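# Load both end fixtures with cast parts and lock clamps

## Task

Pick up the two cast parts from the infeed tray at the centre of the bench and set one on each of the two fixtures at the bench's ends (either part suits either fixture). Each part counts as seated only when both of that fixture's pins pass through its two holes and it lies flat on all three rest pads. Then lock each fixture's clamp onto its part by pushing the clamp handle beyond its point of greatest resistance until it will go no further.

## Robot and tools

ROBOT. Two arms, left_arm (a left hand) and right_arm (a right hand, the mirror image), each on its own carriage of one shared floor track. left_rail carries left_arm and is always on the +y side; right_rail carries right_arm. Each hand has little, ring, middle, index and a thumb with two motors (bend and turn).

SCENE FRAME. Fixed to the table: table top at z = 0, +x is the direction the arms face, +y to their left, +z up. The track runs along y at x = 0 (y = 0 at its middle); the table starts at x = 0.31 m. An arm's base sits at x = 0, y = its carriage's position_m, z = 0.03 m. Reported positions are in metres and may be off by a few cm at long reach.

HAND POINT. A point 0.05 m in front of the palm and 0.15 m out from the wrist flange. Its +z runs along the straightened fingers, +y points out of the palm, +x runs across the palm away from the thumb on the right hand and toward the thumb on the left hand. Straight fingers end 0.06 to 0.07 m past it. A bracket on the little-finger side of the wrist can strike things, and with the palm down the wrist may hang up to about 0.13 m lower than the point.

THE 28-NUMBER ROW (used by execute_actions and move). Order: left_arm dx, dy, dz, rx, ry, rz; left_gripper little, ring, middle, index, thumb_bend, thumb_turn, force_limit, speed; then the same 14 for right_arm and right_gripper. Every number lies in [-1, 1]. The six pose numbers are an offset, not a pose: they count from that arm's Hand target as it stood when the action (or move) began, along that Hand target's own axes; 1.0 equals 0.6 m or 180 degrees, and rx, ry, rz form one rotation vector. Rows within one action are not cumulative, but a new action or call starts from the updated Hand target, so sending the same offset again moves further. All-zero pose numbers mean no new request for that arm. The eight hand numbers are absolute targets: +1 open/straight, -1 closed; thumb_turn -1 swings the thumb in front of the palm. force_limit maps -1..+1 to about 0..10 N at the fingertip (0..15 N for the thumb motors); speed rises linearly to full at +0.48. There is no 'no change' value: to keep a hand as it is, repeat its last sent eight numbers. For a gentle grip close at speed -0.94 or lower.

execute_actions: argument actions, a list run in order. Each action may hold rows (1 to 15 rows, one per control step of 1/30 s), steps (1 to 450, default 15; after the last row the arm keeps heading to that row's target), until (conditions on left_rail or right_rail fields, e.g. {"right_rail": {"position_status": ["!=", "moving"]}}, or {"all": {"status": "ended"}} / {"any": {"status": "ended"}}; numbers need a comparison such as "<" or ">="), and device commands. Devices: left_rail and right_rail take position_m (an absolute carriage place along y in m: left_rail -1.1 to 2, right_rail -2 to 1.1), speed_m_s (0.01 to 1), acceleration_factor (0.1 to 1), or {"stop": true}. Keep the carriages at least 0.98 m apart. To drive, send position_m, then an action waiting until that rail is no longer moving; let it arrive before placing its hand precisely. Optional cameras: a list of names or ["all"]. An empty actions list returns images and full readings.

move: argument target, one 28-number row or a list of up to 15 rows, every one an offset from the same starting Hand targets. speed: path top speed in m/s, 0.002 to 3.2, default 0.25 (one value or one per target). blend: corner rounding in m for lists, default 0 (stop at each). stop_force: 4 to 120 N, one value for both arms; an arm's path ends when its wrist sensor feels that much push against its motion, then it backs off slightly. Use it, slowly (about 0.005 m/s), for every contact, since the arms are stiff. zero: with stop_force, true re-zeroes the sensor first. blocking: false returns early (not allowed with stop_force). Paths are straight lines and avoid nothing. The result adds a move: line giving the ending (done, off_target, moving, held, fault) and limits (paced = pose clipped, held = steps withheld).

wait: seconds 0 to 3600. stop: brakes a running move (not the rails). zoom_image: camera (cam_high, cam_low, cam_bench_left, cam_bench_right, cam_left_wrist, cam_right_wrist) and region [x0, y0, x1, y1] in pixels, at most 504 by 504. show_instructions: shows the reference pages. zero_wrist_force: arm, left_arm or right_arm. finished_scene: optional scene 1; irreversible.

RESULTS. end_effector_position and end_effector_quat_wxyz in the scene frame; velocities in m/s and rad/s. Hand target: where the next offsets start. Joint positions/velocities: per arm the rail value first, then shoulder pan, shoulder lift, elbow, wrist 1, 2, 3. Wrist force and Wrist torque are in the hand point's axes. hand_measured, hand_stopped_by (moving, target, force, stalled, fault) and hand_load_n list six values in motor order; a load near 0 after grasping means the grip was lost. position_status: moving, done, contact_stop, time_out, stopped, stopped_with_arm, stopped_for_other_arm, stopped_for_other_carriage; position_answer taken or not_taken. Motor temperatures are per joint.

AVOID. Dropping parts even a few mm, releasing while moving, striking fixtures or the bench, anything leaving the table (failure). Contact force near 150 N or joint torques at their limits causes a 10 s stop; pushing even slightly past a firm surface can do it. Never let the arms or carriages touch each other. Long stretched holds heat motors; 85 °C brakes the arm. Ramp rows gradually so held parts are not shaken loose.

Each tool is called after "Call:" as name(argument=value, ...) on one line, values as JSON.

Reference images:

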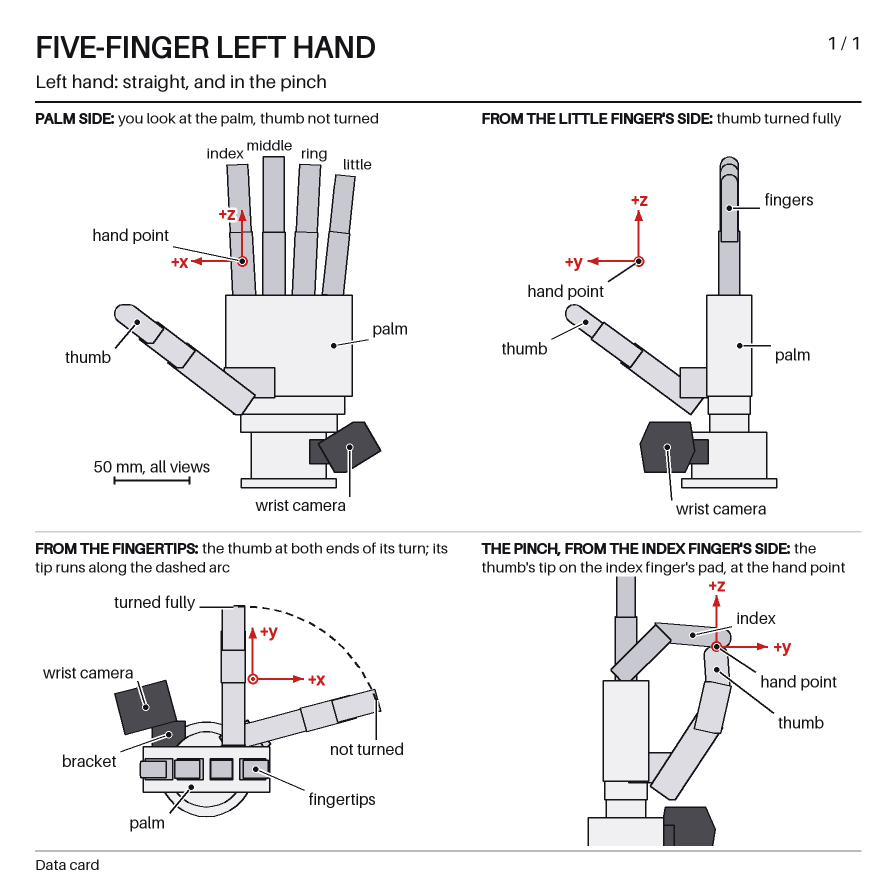

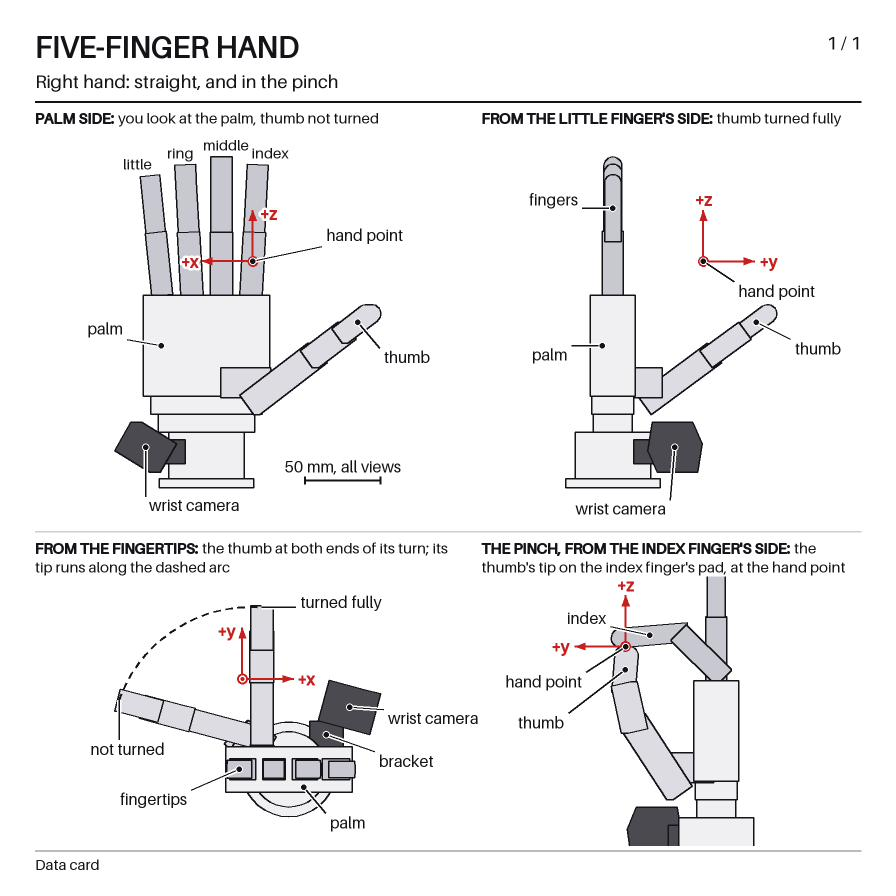

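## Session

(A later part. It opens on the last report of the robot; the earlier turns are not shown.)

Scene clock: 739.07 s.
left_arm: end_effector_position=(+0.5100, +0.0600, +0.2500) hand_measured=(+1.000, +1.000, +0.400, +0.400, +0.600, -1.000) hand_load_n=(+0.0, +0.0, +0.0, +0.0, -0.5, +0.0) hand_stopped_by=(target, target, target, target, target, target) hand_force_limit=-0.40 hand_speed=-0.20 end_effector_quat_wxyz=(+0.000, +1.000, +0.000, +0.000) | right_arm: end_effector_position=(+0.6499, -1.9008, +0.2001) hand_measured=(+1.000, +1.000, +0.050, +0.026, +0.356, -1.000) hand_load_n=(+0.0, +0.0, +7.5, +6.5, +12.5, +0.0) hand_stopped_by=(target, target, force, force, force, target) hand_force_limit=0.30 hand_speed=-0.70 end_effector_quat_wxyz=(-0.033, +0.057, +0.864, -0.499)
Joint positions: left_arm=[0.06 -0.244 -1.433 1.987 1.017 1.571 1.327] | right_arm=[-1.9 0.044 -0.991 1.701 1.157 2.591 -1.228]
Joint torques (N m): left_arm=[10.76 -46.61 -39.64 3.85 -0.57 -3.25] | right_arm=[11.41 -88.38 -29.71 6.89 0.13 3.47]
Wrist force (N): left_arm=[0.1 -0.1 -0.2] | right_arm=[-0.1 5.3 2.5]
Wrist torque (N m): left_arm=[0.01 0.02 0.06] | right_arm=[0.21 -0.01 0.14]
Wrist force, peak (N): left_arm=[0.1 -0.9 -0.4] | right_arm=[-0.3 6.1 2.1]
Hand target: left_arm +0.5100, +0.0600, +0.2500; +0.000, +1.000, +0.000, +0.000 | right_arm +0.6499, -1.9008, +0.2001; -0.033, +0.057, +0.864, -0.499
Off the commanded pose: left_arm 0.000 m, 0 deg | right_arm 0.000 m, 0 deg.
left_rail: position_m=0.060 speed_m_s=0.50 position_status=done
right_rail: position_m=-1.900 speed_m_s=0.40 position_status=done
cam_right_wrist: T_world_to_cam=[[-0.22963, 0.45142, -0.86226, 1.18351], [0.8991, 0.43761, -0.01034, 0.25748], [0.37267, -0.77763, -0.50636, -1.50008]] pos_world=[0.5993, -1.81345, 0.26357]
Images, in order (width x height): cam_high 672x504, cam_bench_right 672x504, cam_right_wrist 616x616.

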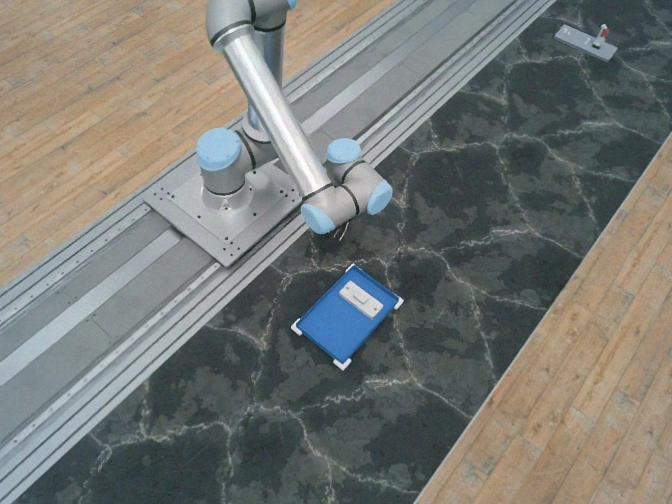

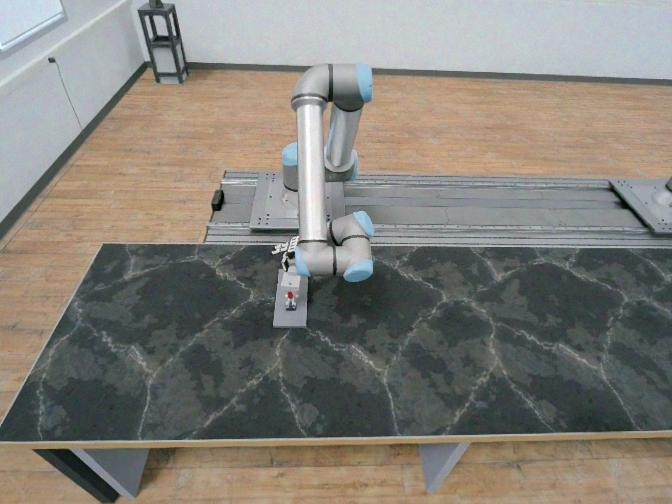

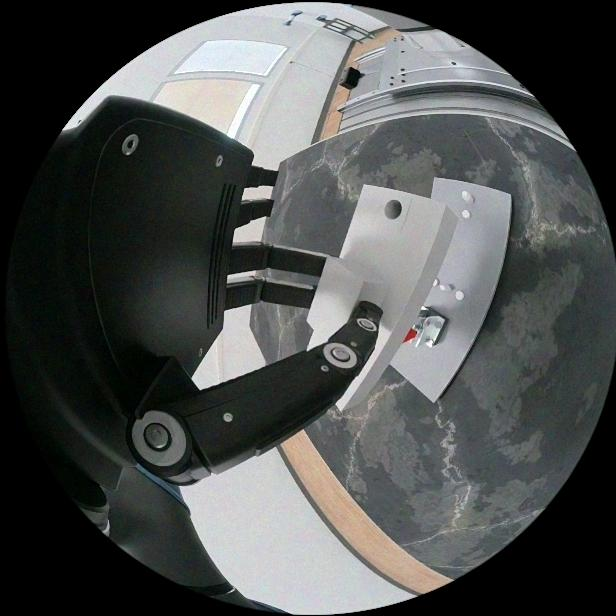

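Call:
move(target=[0.2467,0.0283,0.1,0.3333,0,0,1,1,0.4,0.4,0.6,-1,-0.4,-0.2,0.1193,-0.0268,0.147,0,-0.0337,-0.0194,1,1,-0.2,-0.3,0.1,-1,0.3,-0.7], speed=0.08, cameras=["cam_right_wrist","cam_left_wrist","cam_high","cam_bench_right"])

Call:
zoom_image(camera="cam_right_wrist", region=[330, 150, 580, 400])

Call:
zoom_image(camera="cam_left_wrist", region=[100, 180, 350, 430])

Scene clock: 953.83 s.
left_arm: end_effector_position=(+0.6580, +0.0430, +0.1901) hand_measured=(+1.000, +1.000, +0.400, +0.400, +0.600, -1.000) hand_load_n=(+0.0, +0.0, +0.0, +0.0, +0.0, +0.0) hand_stopped_by=(target, target, target, target, target, target) hand_force_limit=-0.40 hand_speed=-0.20 end_effector_quat_wxyz=(-0.500, +0.866, +0.000, +0.000) | right_arm: end_effector_position=(+0.5677, -1.9750, +0.1699) hand_measured=(+1.000, +1.000, +0.050, +0.026, +0.356, -1.000) hand_load_n=(+0.0, +0.0, +7.5, +6.5, +12.5, +0.0) hand_stopped_by=(target, target, force, force, force, target) hand_force_limit=0.30 hand_speed=-0.70 end_effector_quat_wxyz=(-0.003, +0.005, +0.866, -0.500)
Joint positions: left_arm=[0.06 -0.6 -0.973 1.813 1.506 0.775 0.631] | right_arm=[-1.9 -0.089 -1.17 1.953 0.653 2.613 -1.727]
Joint torques (N m): left_arm=[-21.34 -60.69 -35.28 5.66 -3.38 -3.3] | right_arm=[-9.04 -74.71 -19.98 0.47 -0.25 -3.6]
Wrist force (N): left_arm=[-0.2 -0.3 -0.5] | right_arm=[-0.6 4.8 1.9]
Wrist torque (N m): left_arm=[-0.01 0.02 0.03] | right_arm=[0.17 0.14 0.10]
Wrist force, peak (N): left_arm=[-0.6 -0.4 -1.0] | right_arm=[-0.6 5.7 2.6]
Hand target: left_arm +0.6580, +0.0430, +0.1900; -0.500, +0.866, +0.000, +0.000 | right_arm +0.5677, -1.9750, +0.1699; -0.003, +0.005, +0.866, -0.500
Off the commanded pose: left_arm 0.000 m, 0 deg | right_arm 0.000 m, 0 deg.
left_rail: position_m=0.060 speed_m_s=0.50 position_status=done
right_rail: position_m=-1.900 speed_m_s=0.40 position_status=done
move: done
cam_left_wrist: T_world_to_cam=[[0.27642, 0.45635, 0.84578, -0.36597], [0.84073, -0.54117, 0.01723, -0.52781], [0.46557, 0.70631, -0.53326, -0.11723]] pos_world=[0.59949, -0.03583, 0.25611]
cam_right_wrist: T_world_to_cam=[[-0.2827, 0.4201, -0.86232, 1.14041], [0.8391, 0.54388, -0.01013, 0.60735], [0.46474, -0.72644, -0.50626, -1.49367]] pos_world=[0.50694, -1.89446, 0.23337]
Images, in order (width x height): cam_high 672x504, cam_bench_right 672x504, cam_left_wrist 616x616, cam_right_wrist 616x616.

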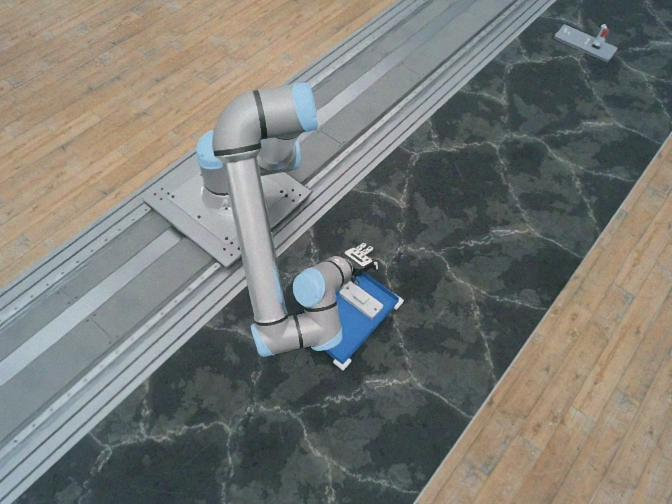

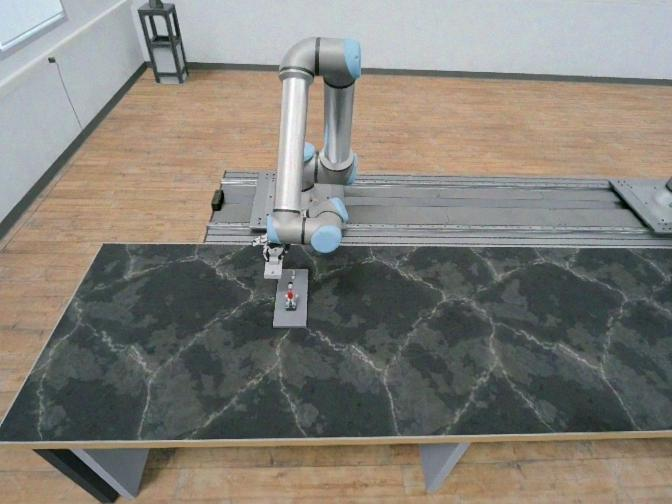

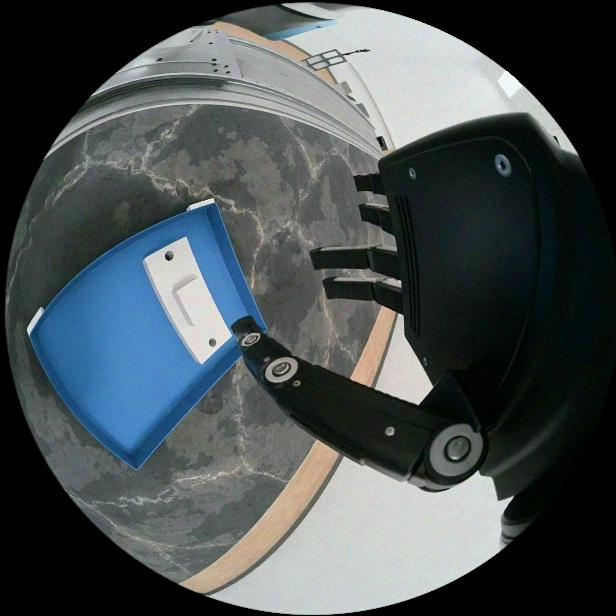

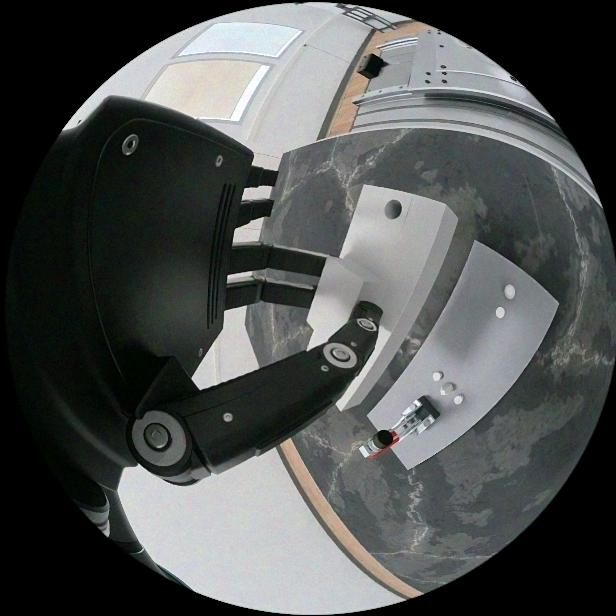

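Scaled by 2.016 from the camera's image (finer frame: 880x880).

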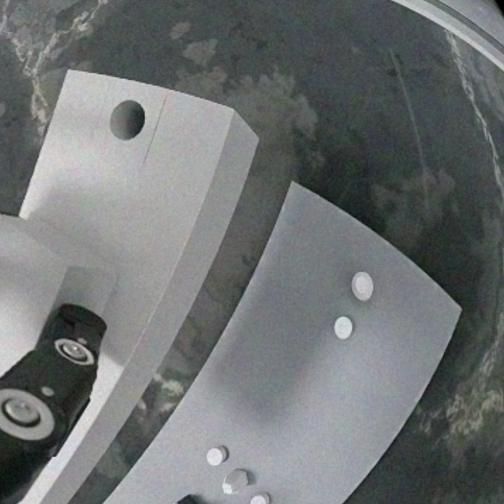

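Scaled by 2.016 from the camera's image (finer frame: 880x880).

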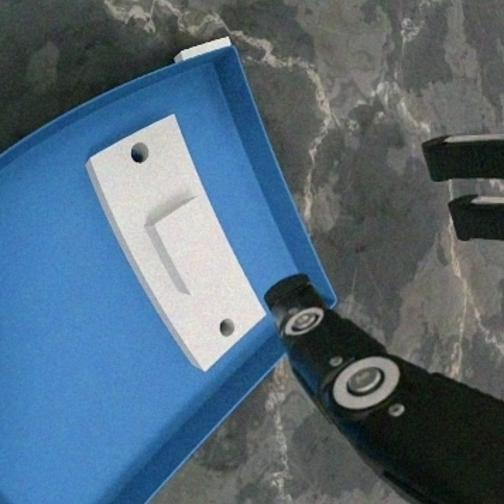

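Call:
zoom_image(camera="cam_right_wrist", region=[450, 230, 570, 350])

Call:
zoom_image(camera="cam_right_wrist", region=[350, 350, 480, 480])

Call:
zoom_image(camera="cam_right_wrist", region=[330, 170, 470, 310])

Scaled by 4.200 from the camera's image (finer frame: 880x880).

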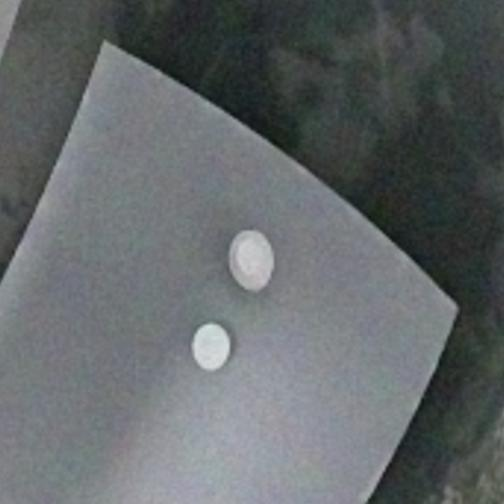

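Scaled by 3.877 from the camera's image (finer frame: 880x880).

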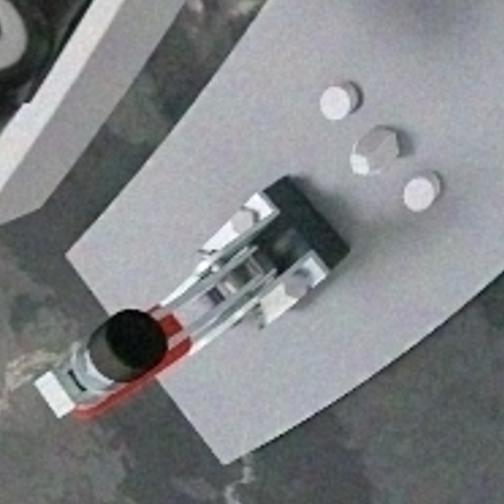

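Scaled by 3.600 from the camera's image (finer frame: 880x880).

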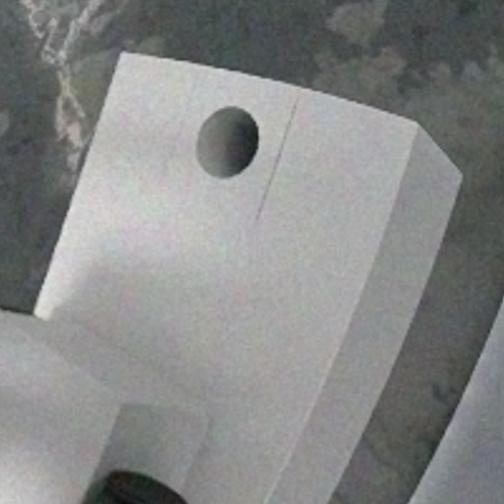

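Call:
move(target=[[0.0167,0.0783,0.0477,0,0,0,1,1,0.4,0.4,0.6,-1,-0.4,-0.2,-0.0035,0.0553,-0.0957,0,0,0,1,1,-0.2,-0.3,0.1,-1,0.3,-0.7],[0.0167,0.1566,0.0954,0,0,0,1,1,0.4,0.4,0.6,-1,-0.4,-0.2,-0.0035,0.1708,-0.029,0,0,0,1,1,-0.2,-0.3,0.1,-1,0.3,-0.7]], speed=0.06, cameras=["cam_right_wrist","cam_left_wrist","cam_low","cam_bench_right"])

Call:
zoom_image(camera="cam_right_wrist", region=[330, 150, 580, 400])

Call:
zoom_image(camera="cam_left_wrist", region=[100, 180, 350, 430])

Call:
zoom_image(camera="cam_bench_right", region=[230, 210, 350, 330])

Call:
zoom_image(camera="cam_low", region=[260, 190, 410, 290])

Scene clock: 1022.57 s.
left_arm: end_effector_position=(+0.6680, +0.0455, +0.0801) hand_measured=(+1.000, +1.000, +0.400, +0.400, +0.600, -1.000) hand_load_n=(+0.0, +0.0, +0.0, +0.0, +0.0, +0.0) hand_stopped_by=(target, target, target, target, target, target) hand_force_limit=-0.40 hand_speed=-0.20 end_effector_quat_wxyz=(-0.500, +0.866, +0.000, +0.000) | right_arm: end_effector_position=(+0.5705, -1.9087, +0.0899) hand_measured=(+1.000, +1.000, +0.050, +0.026, +0.356, -1.000) hand_load_n=(+0.0, +0.0, +7.5, +6.5, +12.5, +0.0) hand_stopped_by=(target, target, force, force, force, target) hand_force_limit=0.30 hand_speed=-0.70 end_effector_quat_wxyz=(-0.003, +0.005, +0.866, -0.500)
Joint positions: left_arm=[0.06 -0.588 -0.818 1.8 1.354 0.766 0.643] | right_arm=[-1.9 0.034 -1.003 1.941 0.71 2.616 -1.481]
Joint torques (N m): left_arm=[17.42 -67.03 -30.18 1.82 -3.25 3.44] | right_arm=[7.35 -51.19 -14.61 1.51 0.85 -2.94]
Wrist force (N): left_arm=[-0.4 -0.4 -0.3] | right_arm=[-0.3 4.1 2.1]
Wrist torque (N m): left_arm=[-0.07 0.04 -0.07] | right_arm=[0.03 0.02 -0.04]
Wrist force, peak (N): left_arm=[-0.6 -0.9 -1.1] | right_arm=[-0.5 4.7 2.7]
Hand target: left_arm +0.6680, +0.0455, +0.0801; -0.500, +0.866, +0.000, +0.000 | right_arm +0.5705, -1.9087, +0.0898; -0.003, +0.005, +0.866, -0.500
Off the commanded pose: left_arm 0.000 m, 0 deg | right_arm 0.000 m, 0 deg.
left_rail: position_m=0.060 speed_m_s=0.50 position_status=done
right_rail: position_m=-1.900 speed_m_s=0.40 position_status=done
move: done
cam_left_wrist: T_world_to_cam=[[0.27643, 0.45621, 0.84585, -0.27691], [0.84073, -0.54118, 0.01713, -0.5329], [0.46557, 0.7064, -0.53315, -0.18239]] pos_world=[0.60949, -0.03323, 0.14611]
cam_right_wrist: T_world_to_cam=[[-0.28263, 0.42014, -0.86232, 1.04441], [0.83913, 0.54384, -0.01006, 0.56804], [0.46474, -0.72644, -0.50626, -1.4873]] pos_world=[0.50974, -1.82816, 0.15337]
Images, in order (width x height): cam_low 672x504, cam_bench_right 672x504, cam_left_wrist 616x616, cam_right_wrist 616x616.

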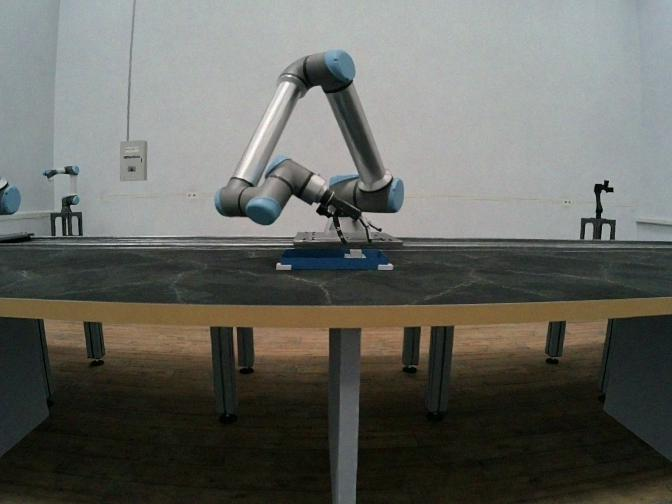

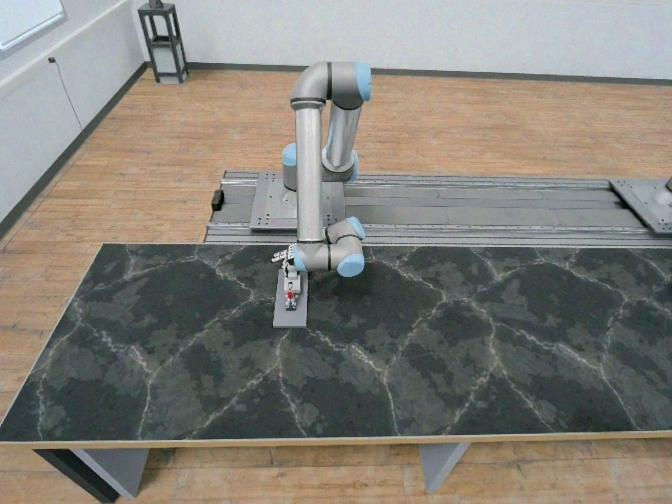

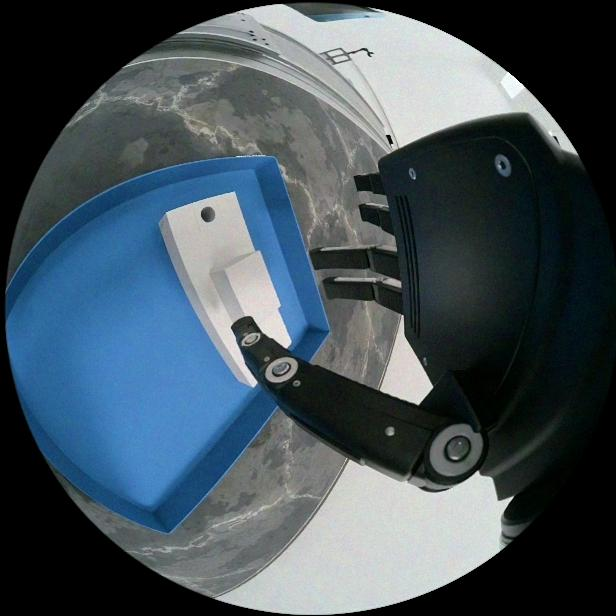

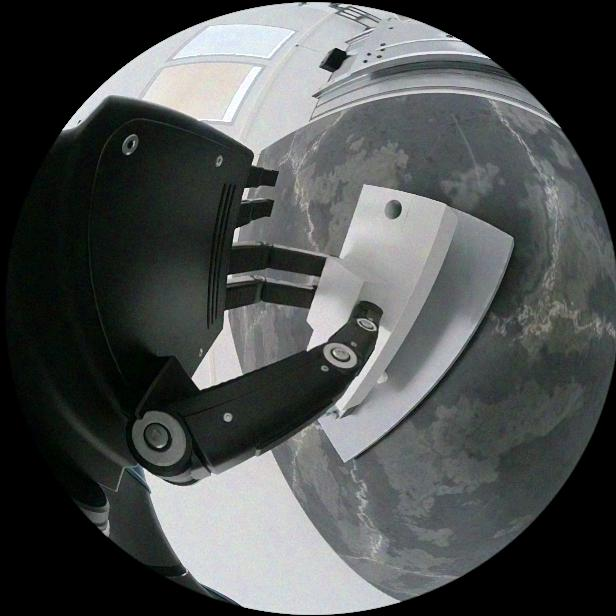

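Scaled by 2.016 from the camera's image (finer frame: 880x880).

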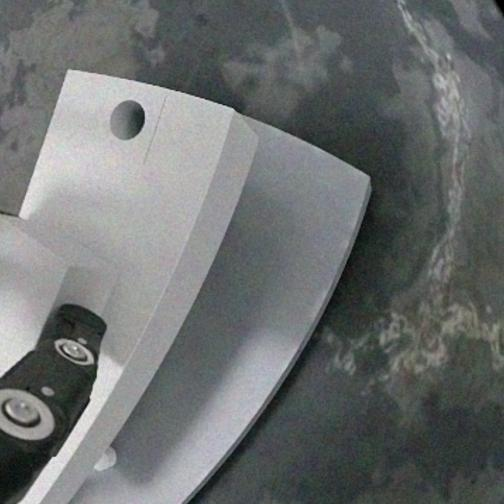

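Scaled by 2.016 from the camera's image (finer frame: 880x880).

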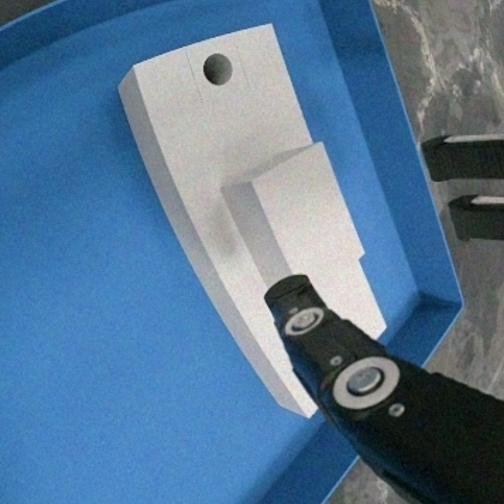

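Scaled by 4.200.

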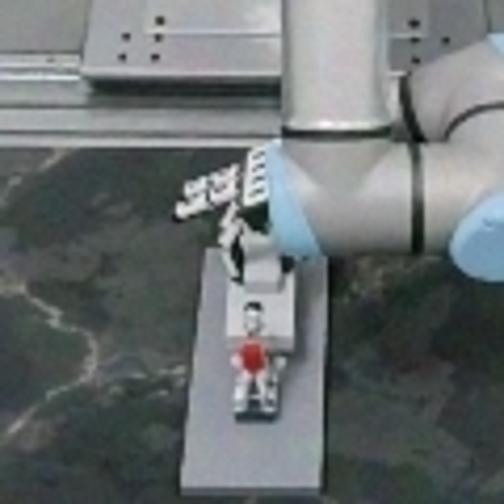

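Scaled by 3.360.

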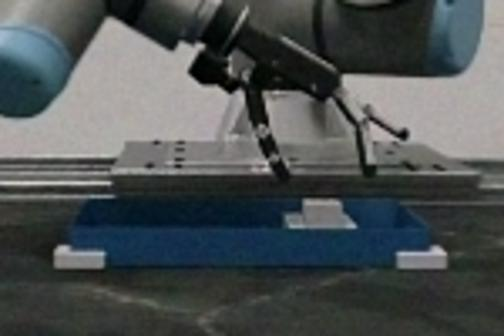

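Call:
move(target=[-0.0033,0.0447,0.0326,0,0,0,1,1,0.4,0.4,0.6,-1,-0.4,-0.2,0,0.0215,0.0124,0,0,0,1,1,-0.2,-0.3,0.1,-1,0.3,-0.7], speed=0.02, stop_force=7, cameras=["cam_right_wrist","cam_left_wrist","cam_low","cam_bench_right"])

Call:
zoom_image(camera="cam_right_wrist", region=[330, 150, 580, 400])

Call:
zoom_image(camera="cam_left_wrist", region=[100, 180, 350, 430])

Call:
zoom_image(camera="cam_low", region=[260, 190, 410, 290])

Scene clock: 1049.37 s.
left_arm: end_effector_position=(+0.6660, +0.0491, +0.0470) hand_measured=(+1.000, +1.000, +0.400, +0.400, +0.600, -1.000) hand_load_n=(+0.0, +0.0, +0.0, +0.0, +0.0, +0.0) hand_stopped_by=(target, target, target, target, target, target) hand_force_limit=-0.40 hand_speed=-0.20 end_effector_quat_wxyz=(-0.500, +0.866, +0.000, +0.000) | right_arm: end_effector_position=(+0.5705, -1.9087, +0.0750) hand_measured=(+1.000, +1.000, +0.050, +0.026, +0.356, -1.000) hand_load_n=(+0.0, -0.5, +7.5, +7.0, +12.5, +0.0) hand_stopped_by=(target, target, force, force, force, target) hand_force_limit=0.30 hand_speed=-0.70 end_effector_quat_wxyz=(-0.003, +0.005, +0.866, -0.500)
Joint positions: left_arm=[0.06 -0.585 -0.775 1.802 1.306 0.764 0.646] | right_arm=[-1.9 0.034 -0.982 1.943 0.687 2.616 -1.481]
Joint torques (N m): left_arm=[17.31 -69.3 -8.57 1.93 -3.11 3.52] | right_arm=[5.08 -48.64 -13.4 1.02 3.53 2.21]
Wrist force (N): left_arm=[-0.7 -0.6 -0.2] | right_arm=[-0.1 3.4 2.0]
Wrist torque (N m): left_arm=[-0.11 0.08 -0.09] | right_arm=[0.00 -0.02 -0.01]
Wrist force, peak (N): left_arm=[-0.8 -0.2 -0.9] | right_arm=[-0.2 4.6 2.5]
Hand target: left_arm +0.6660, +0.0491, +0.0470; -0.500, +0.866, +0.000, +0.000 | right_arm +0.5705, -1.9087, +0.0750; -0.003, +0.005, +0.866, -0.500
Off the commanded pose: left_arm 0.000 m, 0 deg | right_arm 0.000 m, 0 deg.
left_rail: position_m=0.060 speed_m_s=0.50 position_status=done
right_rail: position_m=-1.900 speed_m_s=0.40 position_status=done
move: done
cam_left_wrist: T_world_to_cam=[[0.27643, 0.45621, 0.84585, -0.25004], [0.84073, -0.54118, 0.01713, -0.52876], [0.46557, 0.7064, -0.53315, -0.20152]] pos_world=[0.60749, -0.02973, 0.11311]
cam_right_wrist: T_world_to_cam=[[-0.2827, 0.4201, -0.86232, 1.03143], [0.8391, 0.54388, -0.01013, 0.56798], [0.46474, -0.72644, -0.50626, -1.4949]] pos_world=[0.50974, -1.82816, 0.13837]
Images, in order (width x height): cam_low 672x504, cam_bench_right 672x504, cam_left_wrist 616x616, cam_right_wrist 616x616.

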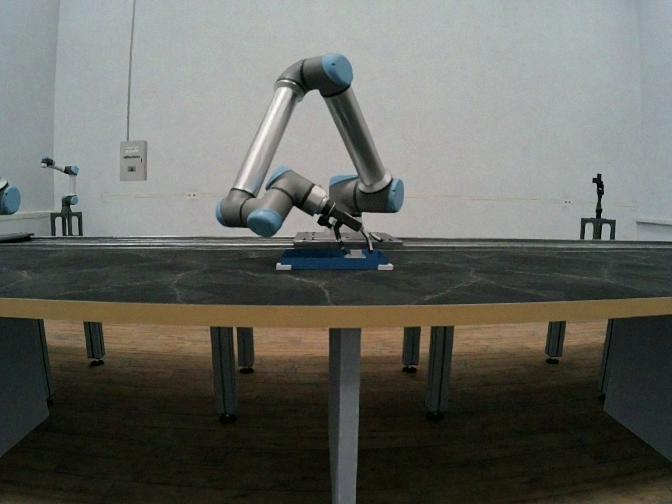

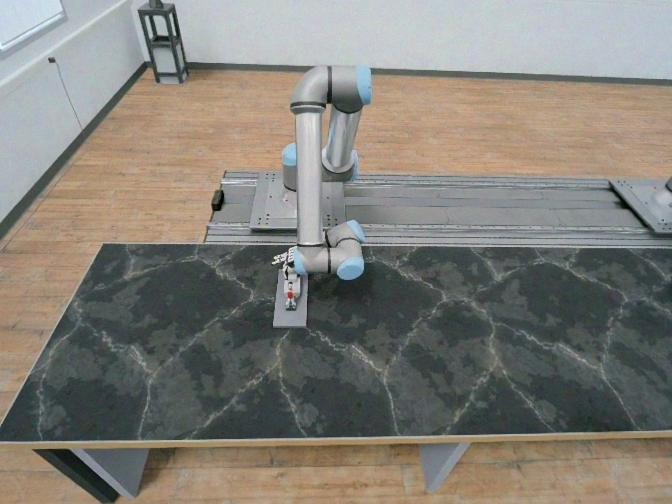

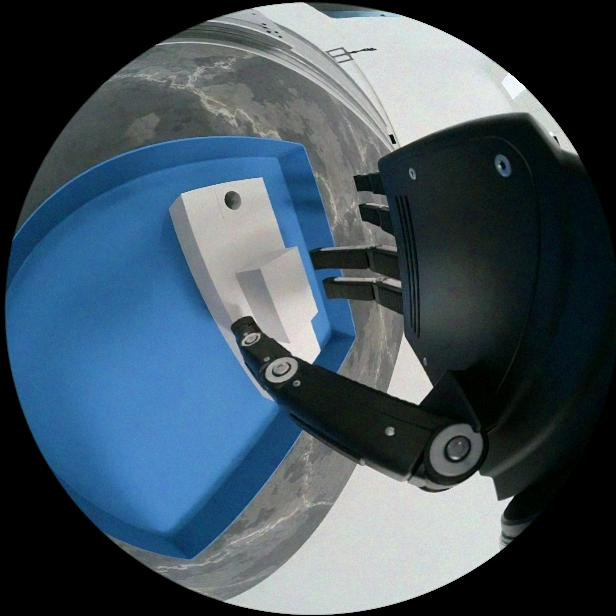

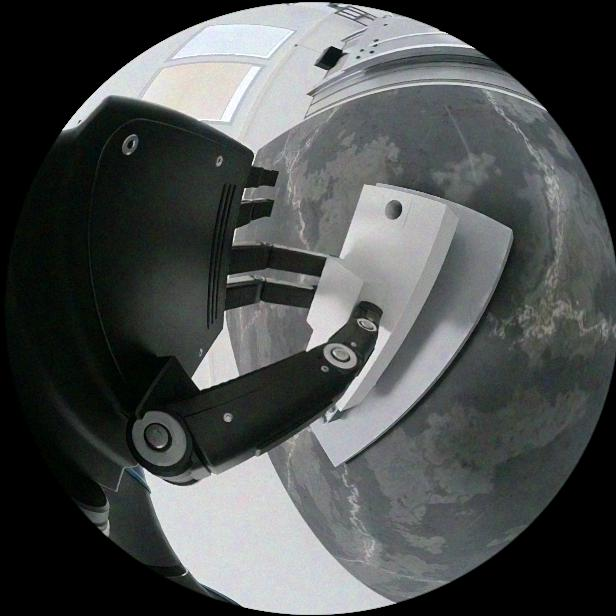

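Scaled by 2.016 from the camera's image (finer frame: 880x880).

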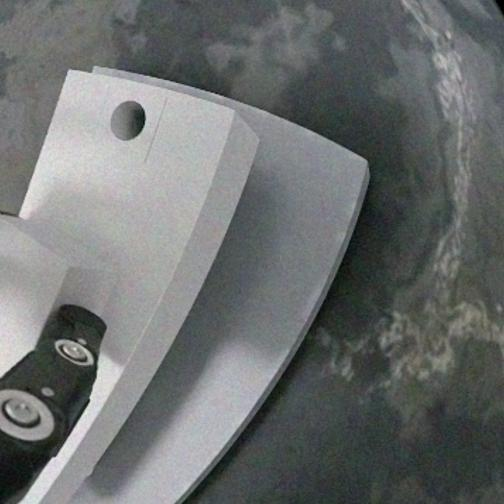

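Scaled by 2.016 from the camera's image (finer frame: 880x880).

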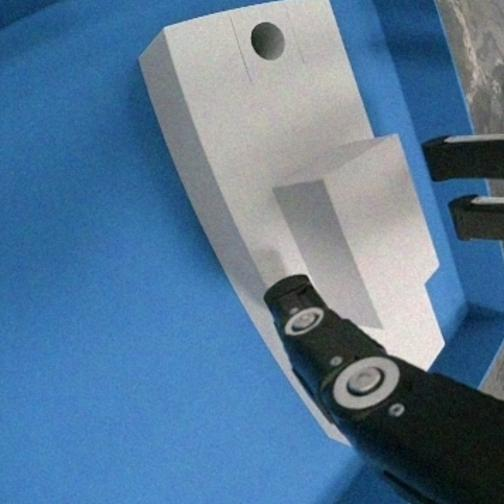

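Scaled by 3.360.

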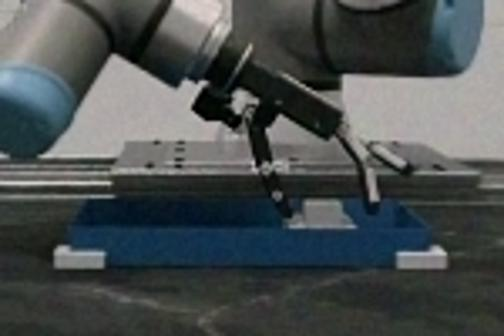

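Call:
move(target=[0,-0.0029,-0.0017,0,0,0,1,1,0.4,0.4,0.6,-1,-0.4,-0.2,0,0.0217,0.0125,0,0,0,1,1,-0.2,-0.3,0.1,-1,0.3,-0.7], speed=0.01, stop_force=7)

Call:
execute_actions(actions=[{"rows":[[0,0,0,0,0,0,1,1,0.1,0.1,0.4,-1,-0.2,-0.6,0,0,0,0,0,0,1,1,-0.2,-0.3,0.1,-1,0.3,-0.7]],"steps":60},{"rows":[[0,0,0,0,0,0,1,1,-0.2,-0.2,0.2,-1,-0.2,-0.7,0,0,0,0,0,0,1,1,-0.2,-0.3,0.1,-1,0.3,-0.7]],"steps":90}], cameras=["cam_low","cam_right_wrist","cam_left_wrist"])

Call:
zoom_image(camera="cam_right_wrist", region=[330, 150, 580, 400])

Call:
zoom_image(camera="cam_left_wrist", region=[100, 180, 350, 430])

Call:
zoom_image(camera="cam_low", region=[260, 190, 410, 290])

Scene clock: 1077.50 s.
left_arm: end_effector_position=(+0.6660, +0.0491, +0.0491) hand_measured=(+1.000, +1.000, +0.400, +0.400, +0.600, -1.000) hand_load_n=(+0.0, +0.0, +0.0, +0.0, +0.0, +0.0) hand_stopped_by=(target, target, target, target, target, target) hand_force_limit=-0.40 hand_speed=-0.20 end_effector_quat_wxyz=(-0.500, +0.866, +0.000, +0.000) | right_arm: end_effector_position=(+0.5706, -1.9087, +0.0734) hand_measured=(+1.000, +1.000, +0.050, +0.026, +0.356, -1.000) hand_load_n=(+0.0, +0.0, +7.0, +7.5, +12.0, +0.5) hand_stopped_by=(target, target, force, force, force, target) hand_force_limit=0.30 hand_speed=-0.70 end_effector_quat_wxyz=(-0.003, +0.005, +0.866, -0.500)
Joint positions: left_arm=[0.06 -0.585 -0.777 1.803 1.309 0.764 0.646] | right_arm=[-1.9 0.034 -0.979 1.943 0.684 2.616 -1.481]
Joint torques (N m): left_arm=[6.93 -93.83 -6.79 5.83 -1.44 1.04] | right_arm=[11.12 -79.24 -21.37 7.98 0.98 1.41]
Wrist force (N): left_arm=[-1.0 -0.3 -0.3] | right_arm=[-5.7 0.9 2.1]
Wrist torque (N m): left_arm=[-0.06 0.12 -0.12] | right_arm=[0.07 0.00 -0.05]
Wrist force, peak (N): left_arm=[-1.2 -0.2 -0.4] | right_arm=[-8.2 -3.8 0.5]
Hand target: left_arm +0.6660, +0.0491, +0.0491; -0.500, +0.866, +0.000, +0.000 | right_arm +0.5706, -1.9087, +0.0734; -0.003, +0.005, +0.866, -0.500 (not the last commanded pose)
Off the commanded pose: left_arm 0.000 m, 0 deg | right_arm 0.013 m, 0 deg.
left_rail: position_m=0.060 speed_m_s=0.50 position_status=done
right_rail: position_m=-1.900 speed_m_s=0.40 position_status=done
move: contact (right_arm)

Scene clock: 1082.70 s.
left_arm: end_effector_position=(+0.6660, +0.0491, +0.0491) hand_measured=(+1.000, +1.000, +0.076, +0.050, +0.382, -1.000) hand_load_n=(+0.0, +0.0, +5.5, +8.5, +11.0, +0.0) hand_stopped_by=(target, target, force, force, force, target) hand_force_limit=-0.20 hand_speed=-0.70 end_effector_quat_wxyz=(-0.500, +0.866, +0.000, +0.000) | right_arm: end_effector_position=(+0.5706, -1.9087, +0.0734) hand_measured=(+1.000, +1.000, +0.050, +0.026, +0.356, -1.000) hand_load_n=(+0.0, +0.0, +7.5, +7.5, +12.0, +0.5) hand_stopped_by=(target, target, force, force, force, target) hand_force_limit=0.30 hand_speed=-0.70 end_effector_quat_wxyz=(-0.003, +0.005, +0.866, -0.500)
Joint positions: left_arm=[0.06 -0.585 -0.777 1.803 1.309 0.764 0.646] | right_arm=[-1.9 0.034 -0.979 1.943 0.684 2.616 -1.481]
Joint torques (N m): left_arm=[-12.77 -94.57 -14.13 3.9 -0.65 -1.56] | right_arm=[8.05 -80.24 -27.15 7.35 -0.98 -0.99]
Wrist force (N): left_arm=[-1.0 3.1 1.7] | right_arm=[-5.4 1.1 1.8]
Wrist torque (N m): left_arm=[-0.09 0.10 -0.11] | right_arm=[0.13 -0.05 -0.03]
Wrist force, peak (N): left_arm=[-0.9 3.7 1.9] | right_arm=[-5.9 1.6 2.0]
Hand target: left_arm +0.6660, +0.0491, +0.0491; -0.500, +0.866, +0.000, +0.000 | right_arm +0.5706, -1.9087, +0.0734; -0.003, +0.005, +0.866, -0.500
Off the commanded pose: left_arm 0.000 m, 0 deg | right_arm 0.000 m, 0 deg.
left_rail: position_m=0.060 speed_m_s=0.50 position_status=done
right_rail: position_m=-1.900 speed_m_s=0.40 position_status=done
cam_left_wrist: T_world_to_cam=[[0.27643, 0.45621, 0.84585, -0.25173], [0.84073, -0.54118, 0.01713, -0.52879], [0.46557, 0.7064, -0.53315, -0.20046]] pos_world=[0.60749, -0.02973, 0.11511]
cam_right_wrist: T_world_to_cam=[[-0.2827, 0.4201, -0.86232, 1.03014], [0.8391, 0.54388, -0.01013, 0.56796], [0.46474, -0.72644, -0.50626, -1.49566]] pos_world=[0.50974, -1.82816, 0.13687]
Images, in order (width x height): cam_low 672x504, cam_left_wrist 616x616, cam_right_wrist 616x616.

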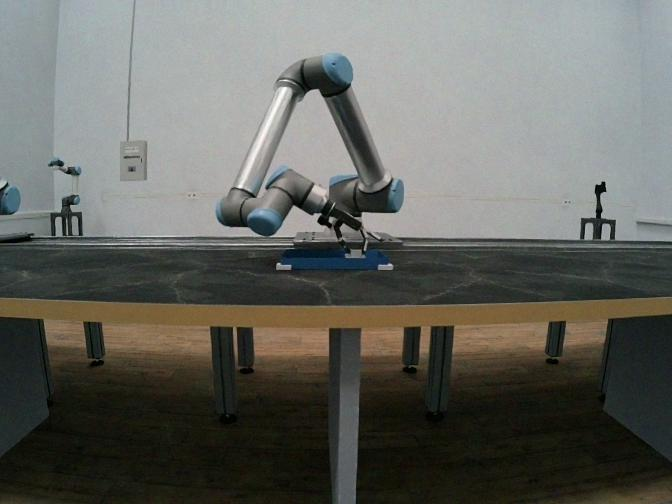

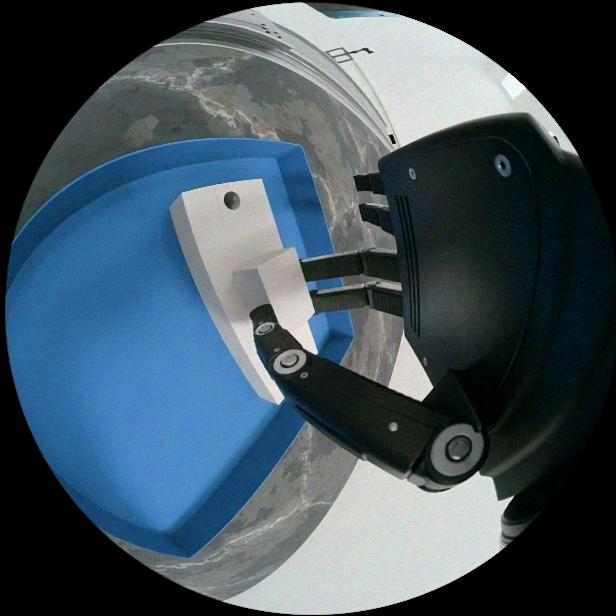

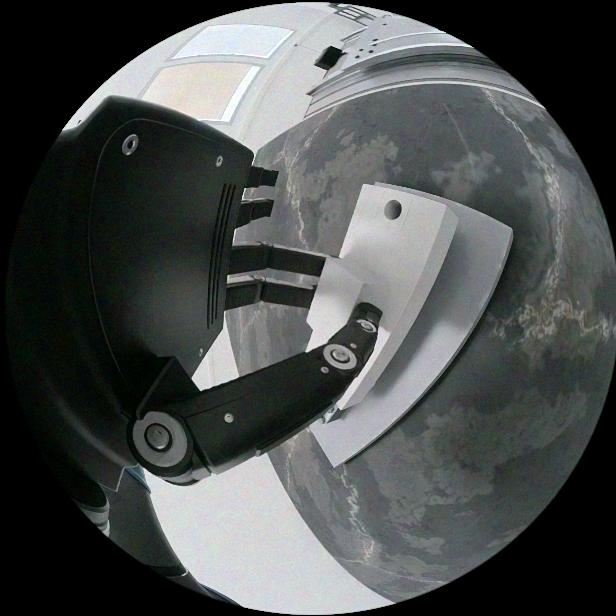

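Scaled by 2.016 from the camera's image (finer frame: 880x880).

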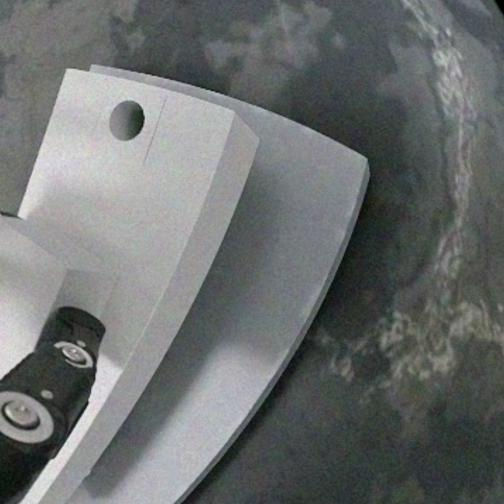

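Scaled by 2.016 from the camera's image (finer frame: 880x880).

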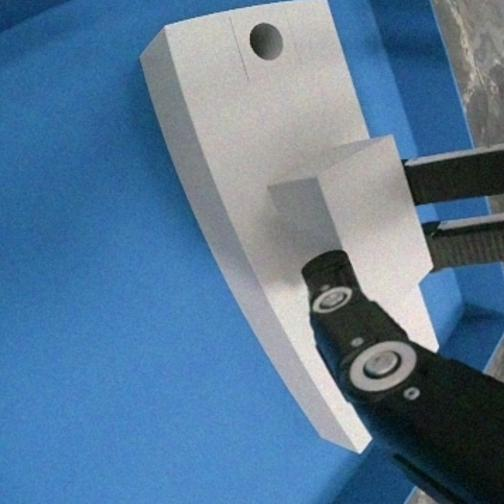

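Scaled by 3.360.

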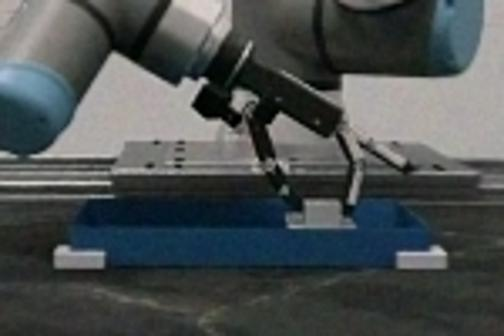

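Call:
move(target=[0,0,0,0,0,0,1,1,-0.2,-0.2,0.2,-1,-0.2,-0.7,-0.002,0,0,0,0,0,1,1,-0.2,-0.3,0.1,-1,0.3,-0.7], speed=0.01)

Scene clock: 1096.10 s.
left_arm: end_effector_position=(+0.6660, +0.0491, +0.0491) hand_measured=(+1.000, +1.000, +0.076, +0.050, +0.382, -1.000) hand_load_n=(+0.0, +0.0, +5.5, +8.5, +11.0, +0.0) hand_stopped_by=(target, target, force, force, force, target) hand_force_limit=-0.20 hand_speed=-0.70 end_effector_quat_wxyz=(-0.500, +0.866, +0.000, +0.000) | right_arm: end_effector_position=(+0.5718, -1.9087, +0.0734) hand_measured=(+1.000, +1.000, +0.050, +0.026, +0.356, -1.000) hand_load_n=(+0.0, -0.5, +7.0, +7.5, +12.5, +0.0) hand_stopped_by=(target, target, force, force, force, target) hand_force_limit=0.30 hand_speed=-0.70 end_effector_quat_wxyz=(-0.003, +0.005, +0.866, -0.500)
Joint positions: left_arm=[0.06 -0.585 -0.777 1.803 1.309 0.764 0.646] | right_arm=[-1.9 0.034 -0.978 1.941 0.686 2.616 -1.481]
Joint torques (N m): left_arm=[-12.14 -93.8 -20.27 3.65 -0.55 -1.88] | right_arm=[-7.75 -48.12 -31.26 7.48 1.65 -3.65]
Wrist force (N): left_arm=[-1.1 2.8 1.6] | right_arm=[-0.1 3.6 2.2]
Wrist torque (N m): left_arm=[-0.11 0.11 -0.11] | right_arm=[0.09 0.04 0.01]
Wrist force, peak (N): left_arm=[-1.1 3.6 1.9] | right_arm=[-6.0 1.0 1.8]
Hand target: left_arm +0.6660, +0.0491, +0.0491; -0.500, +0.866, +0.000, +0.000 | right_arm +0.5718, -1.9087, +0.0734; -0.003, +0.005, +0.866, -0.500
Off the commanded pose: left_arm 0.000 m, 0 deg | right_arm 0.000 m, 0 deg.
left_rail: position_m=0.060 speed_m_s=0.50 position_status=done
right_rail: position_m=-1.900 speed_m_s=0.40 position_status=done
move: done

Call:
move(target=[0,0,0,0,0,0,1,1,-0.2,-0.2,0.2,-1,-0.2,-0.7,0,0.0159,0.0092,0,0,0,1,1,-0.2,-0.3,0.1,-1,0.3,-0.7], speed=0.01, stop_force=7)

Scene clock: 1105.80 s.
left_arm: end_effector_position=(+0.6660, +0.0491, +0.0491) hand_measured=(+1.000, +1.000, +0.076, +0.050, +0.382, -1.000) hand_load_n=(+0.0, +0.0, +5.5, +8.5, +11.0, +0.0) hand_stopped_by=(target, target, force, force, force, target) hand_force_limit=-0.20 hand_speed=-0.70 end_effector_quat_wxyz=(-0.500, +0.866, +0.000, +0.000) | right_arm: end_effector_position=(+0.5717, -1.9087, +0.0665) hand_measured=(+1.000, +1.000, +0.050, +0.026, +0.356, -1.000) hand_load_n=(+0.0, -0.5, +9.5, +9.0, +11.5, +0.5) hand_stopped_by=(target, target, force, force, force, target) hand_force_limit=0.30 hand_speed=-0.70 end_effector_quat_wxyz=(-0.003, +0.005, +0.866, -0.500)
Joint positions: left_arm=[0.06 -0.585 -0.777 1.803 1.309 0.764 0.646] | right_arm=[-1.9 0.034 -0.968 1.941 0.675 2.616 -1.481]
Joint torques (N m): left_arm=[-12.97 -93.46 -25.96 3.69 -0.5 -1.8] | right_arm=[-2.43 -85.58 -23.32 8.08 0.38 -3.06]
Wrist force (N): left_arm=[-0.9 2.9 1.8] | right_arm=[0.1 5.4 11.7]
Wrist torque (N m): left_arm=[-0.12 0.09 -0.10] | right_arm=[0.11 -0.05 0.05]
Wrist force, peak (N): left_arm=[-1.0 3.5 1.8] | right_arm=[0.5 6.0 11.8]
Hand target: left_arm +0.6660, +0.0491, +0.0491; -0.500, +0.866, +0.000, +0.000 | right_arm +0.5718, -1.9087, +0.0665; -0.003, +0.005, +0.866, -0.500 (not the last commanded pose)
Off the commanded pose: left_arm 0.000 m, 0 deg | right_arm 0.004 m, 0 deg.
left_rail: position_m=0.060 speed_m_s=0.50 position_status=done
right_rail: position_m=-1.900 speed_m_s=0.40 position_status=done
move: contact (right_arm)


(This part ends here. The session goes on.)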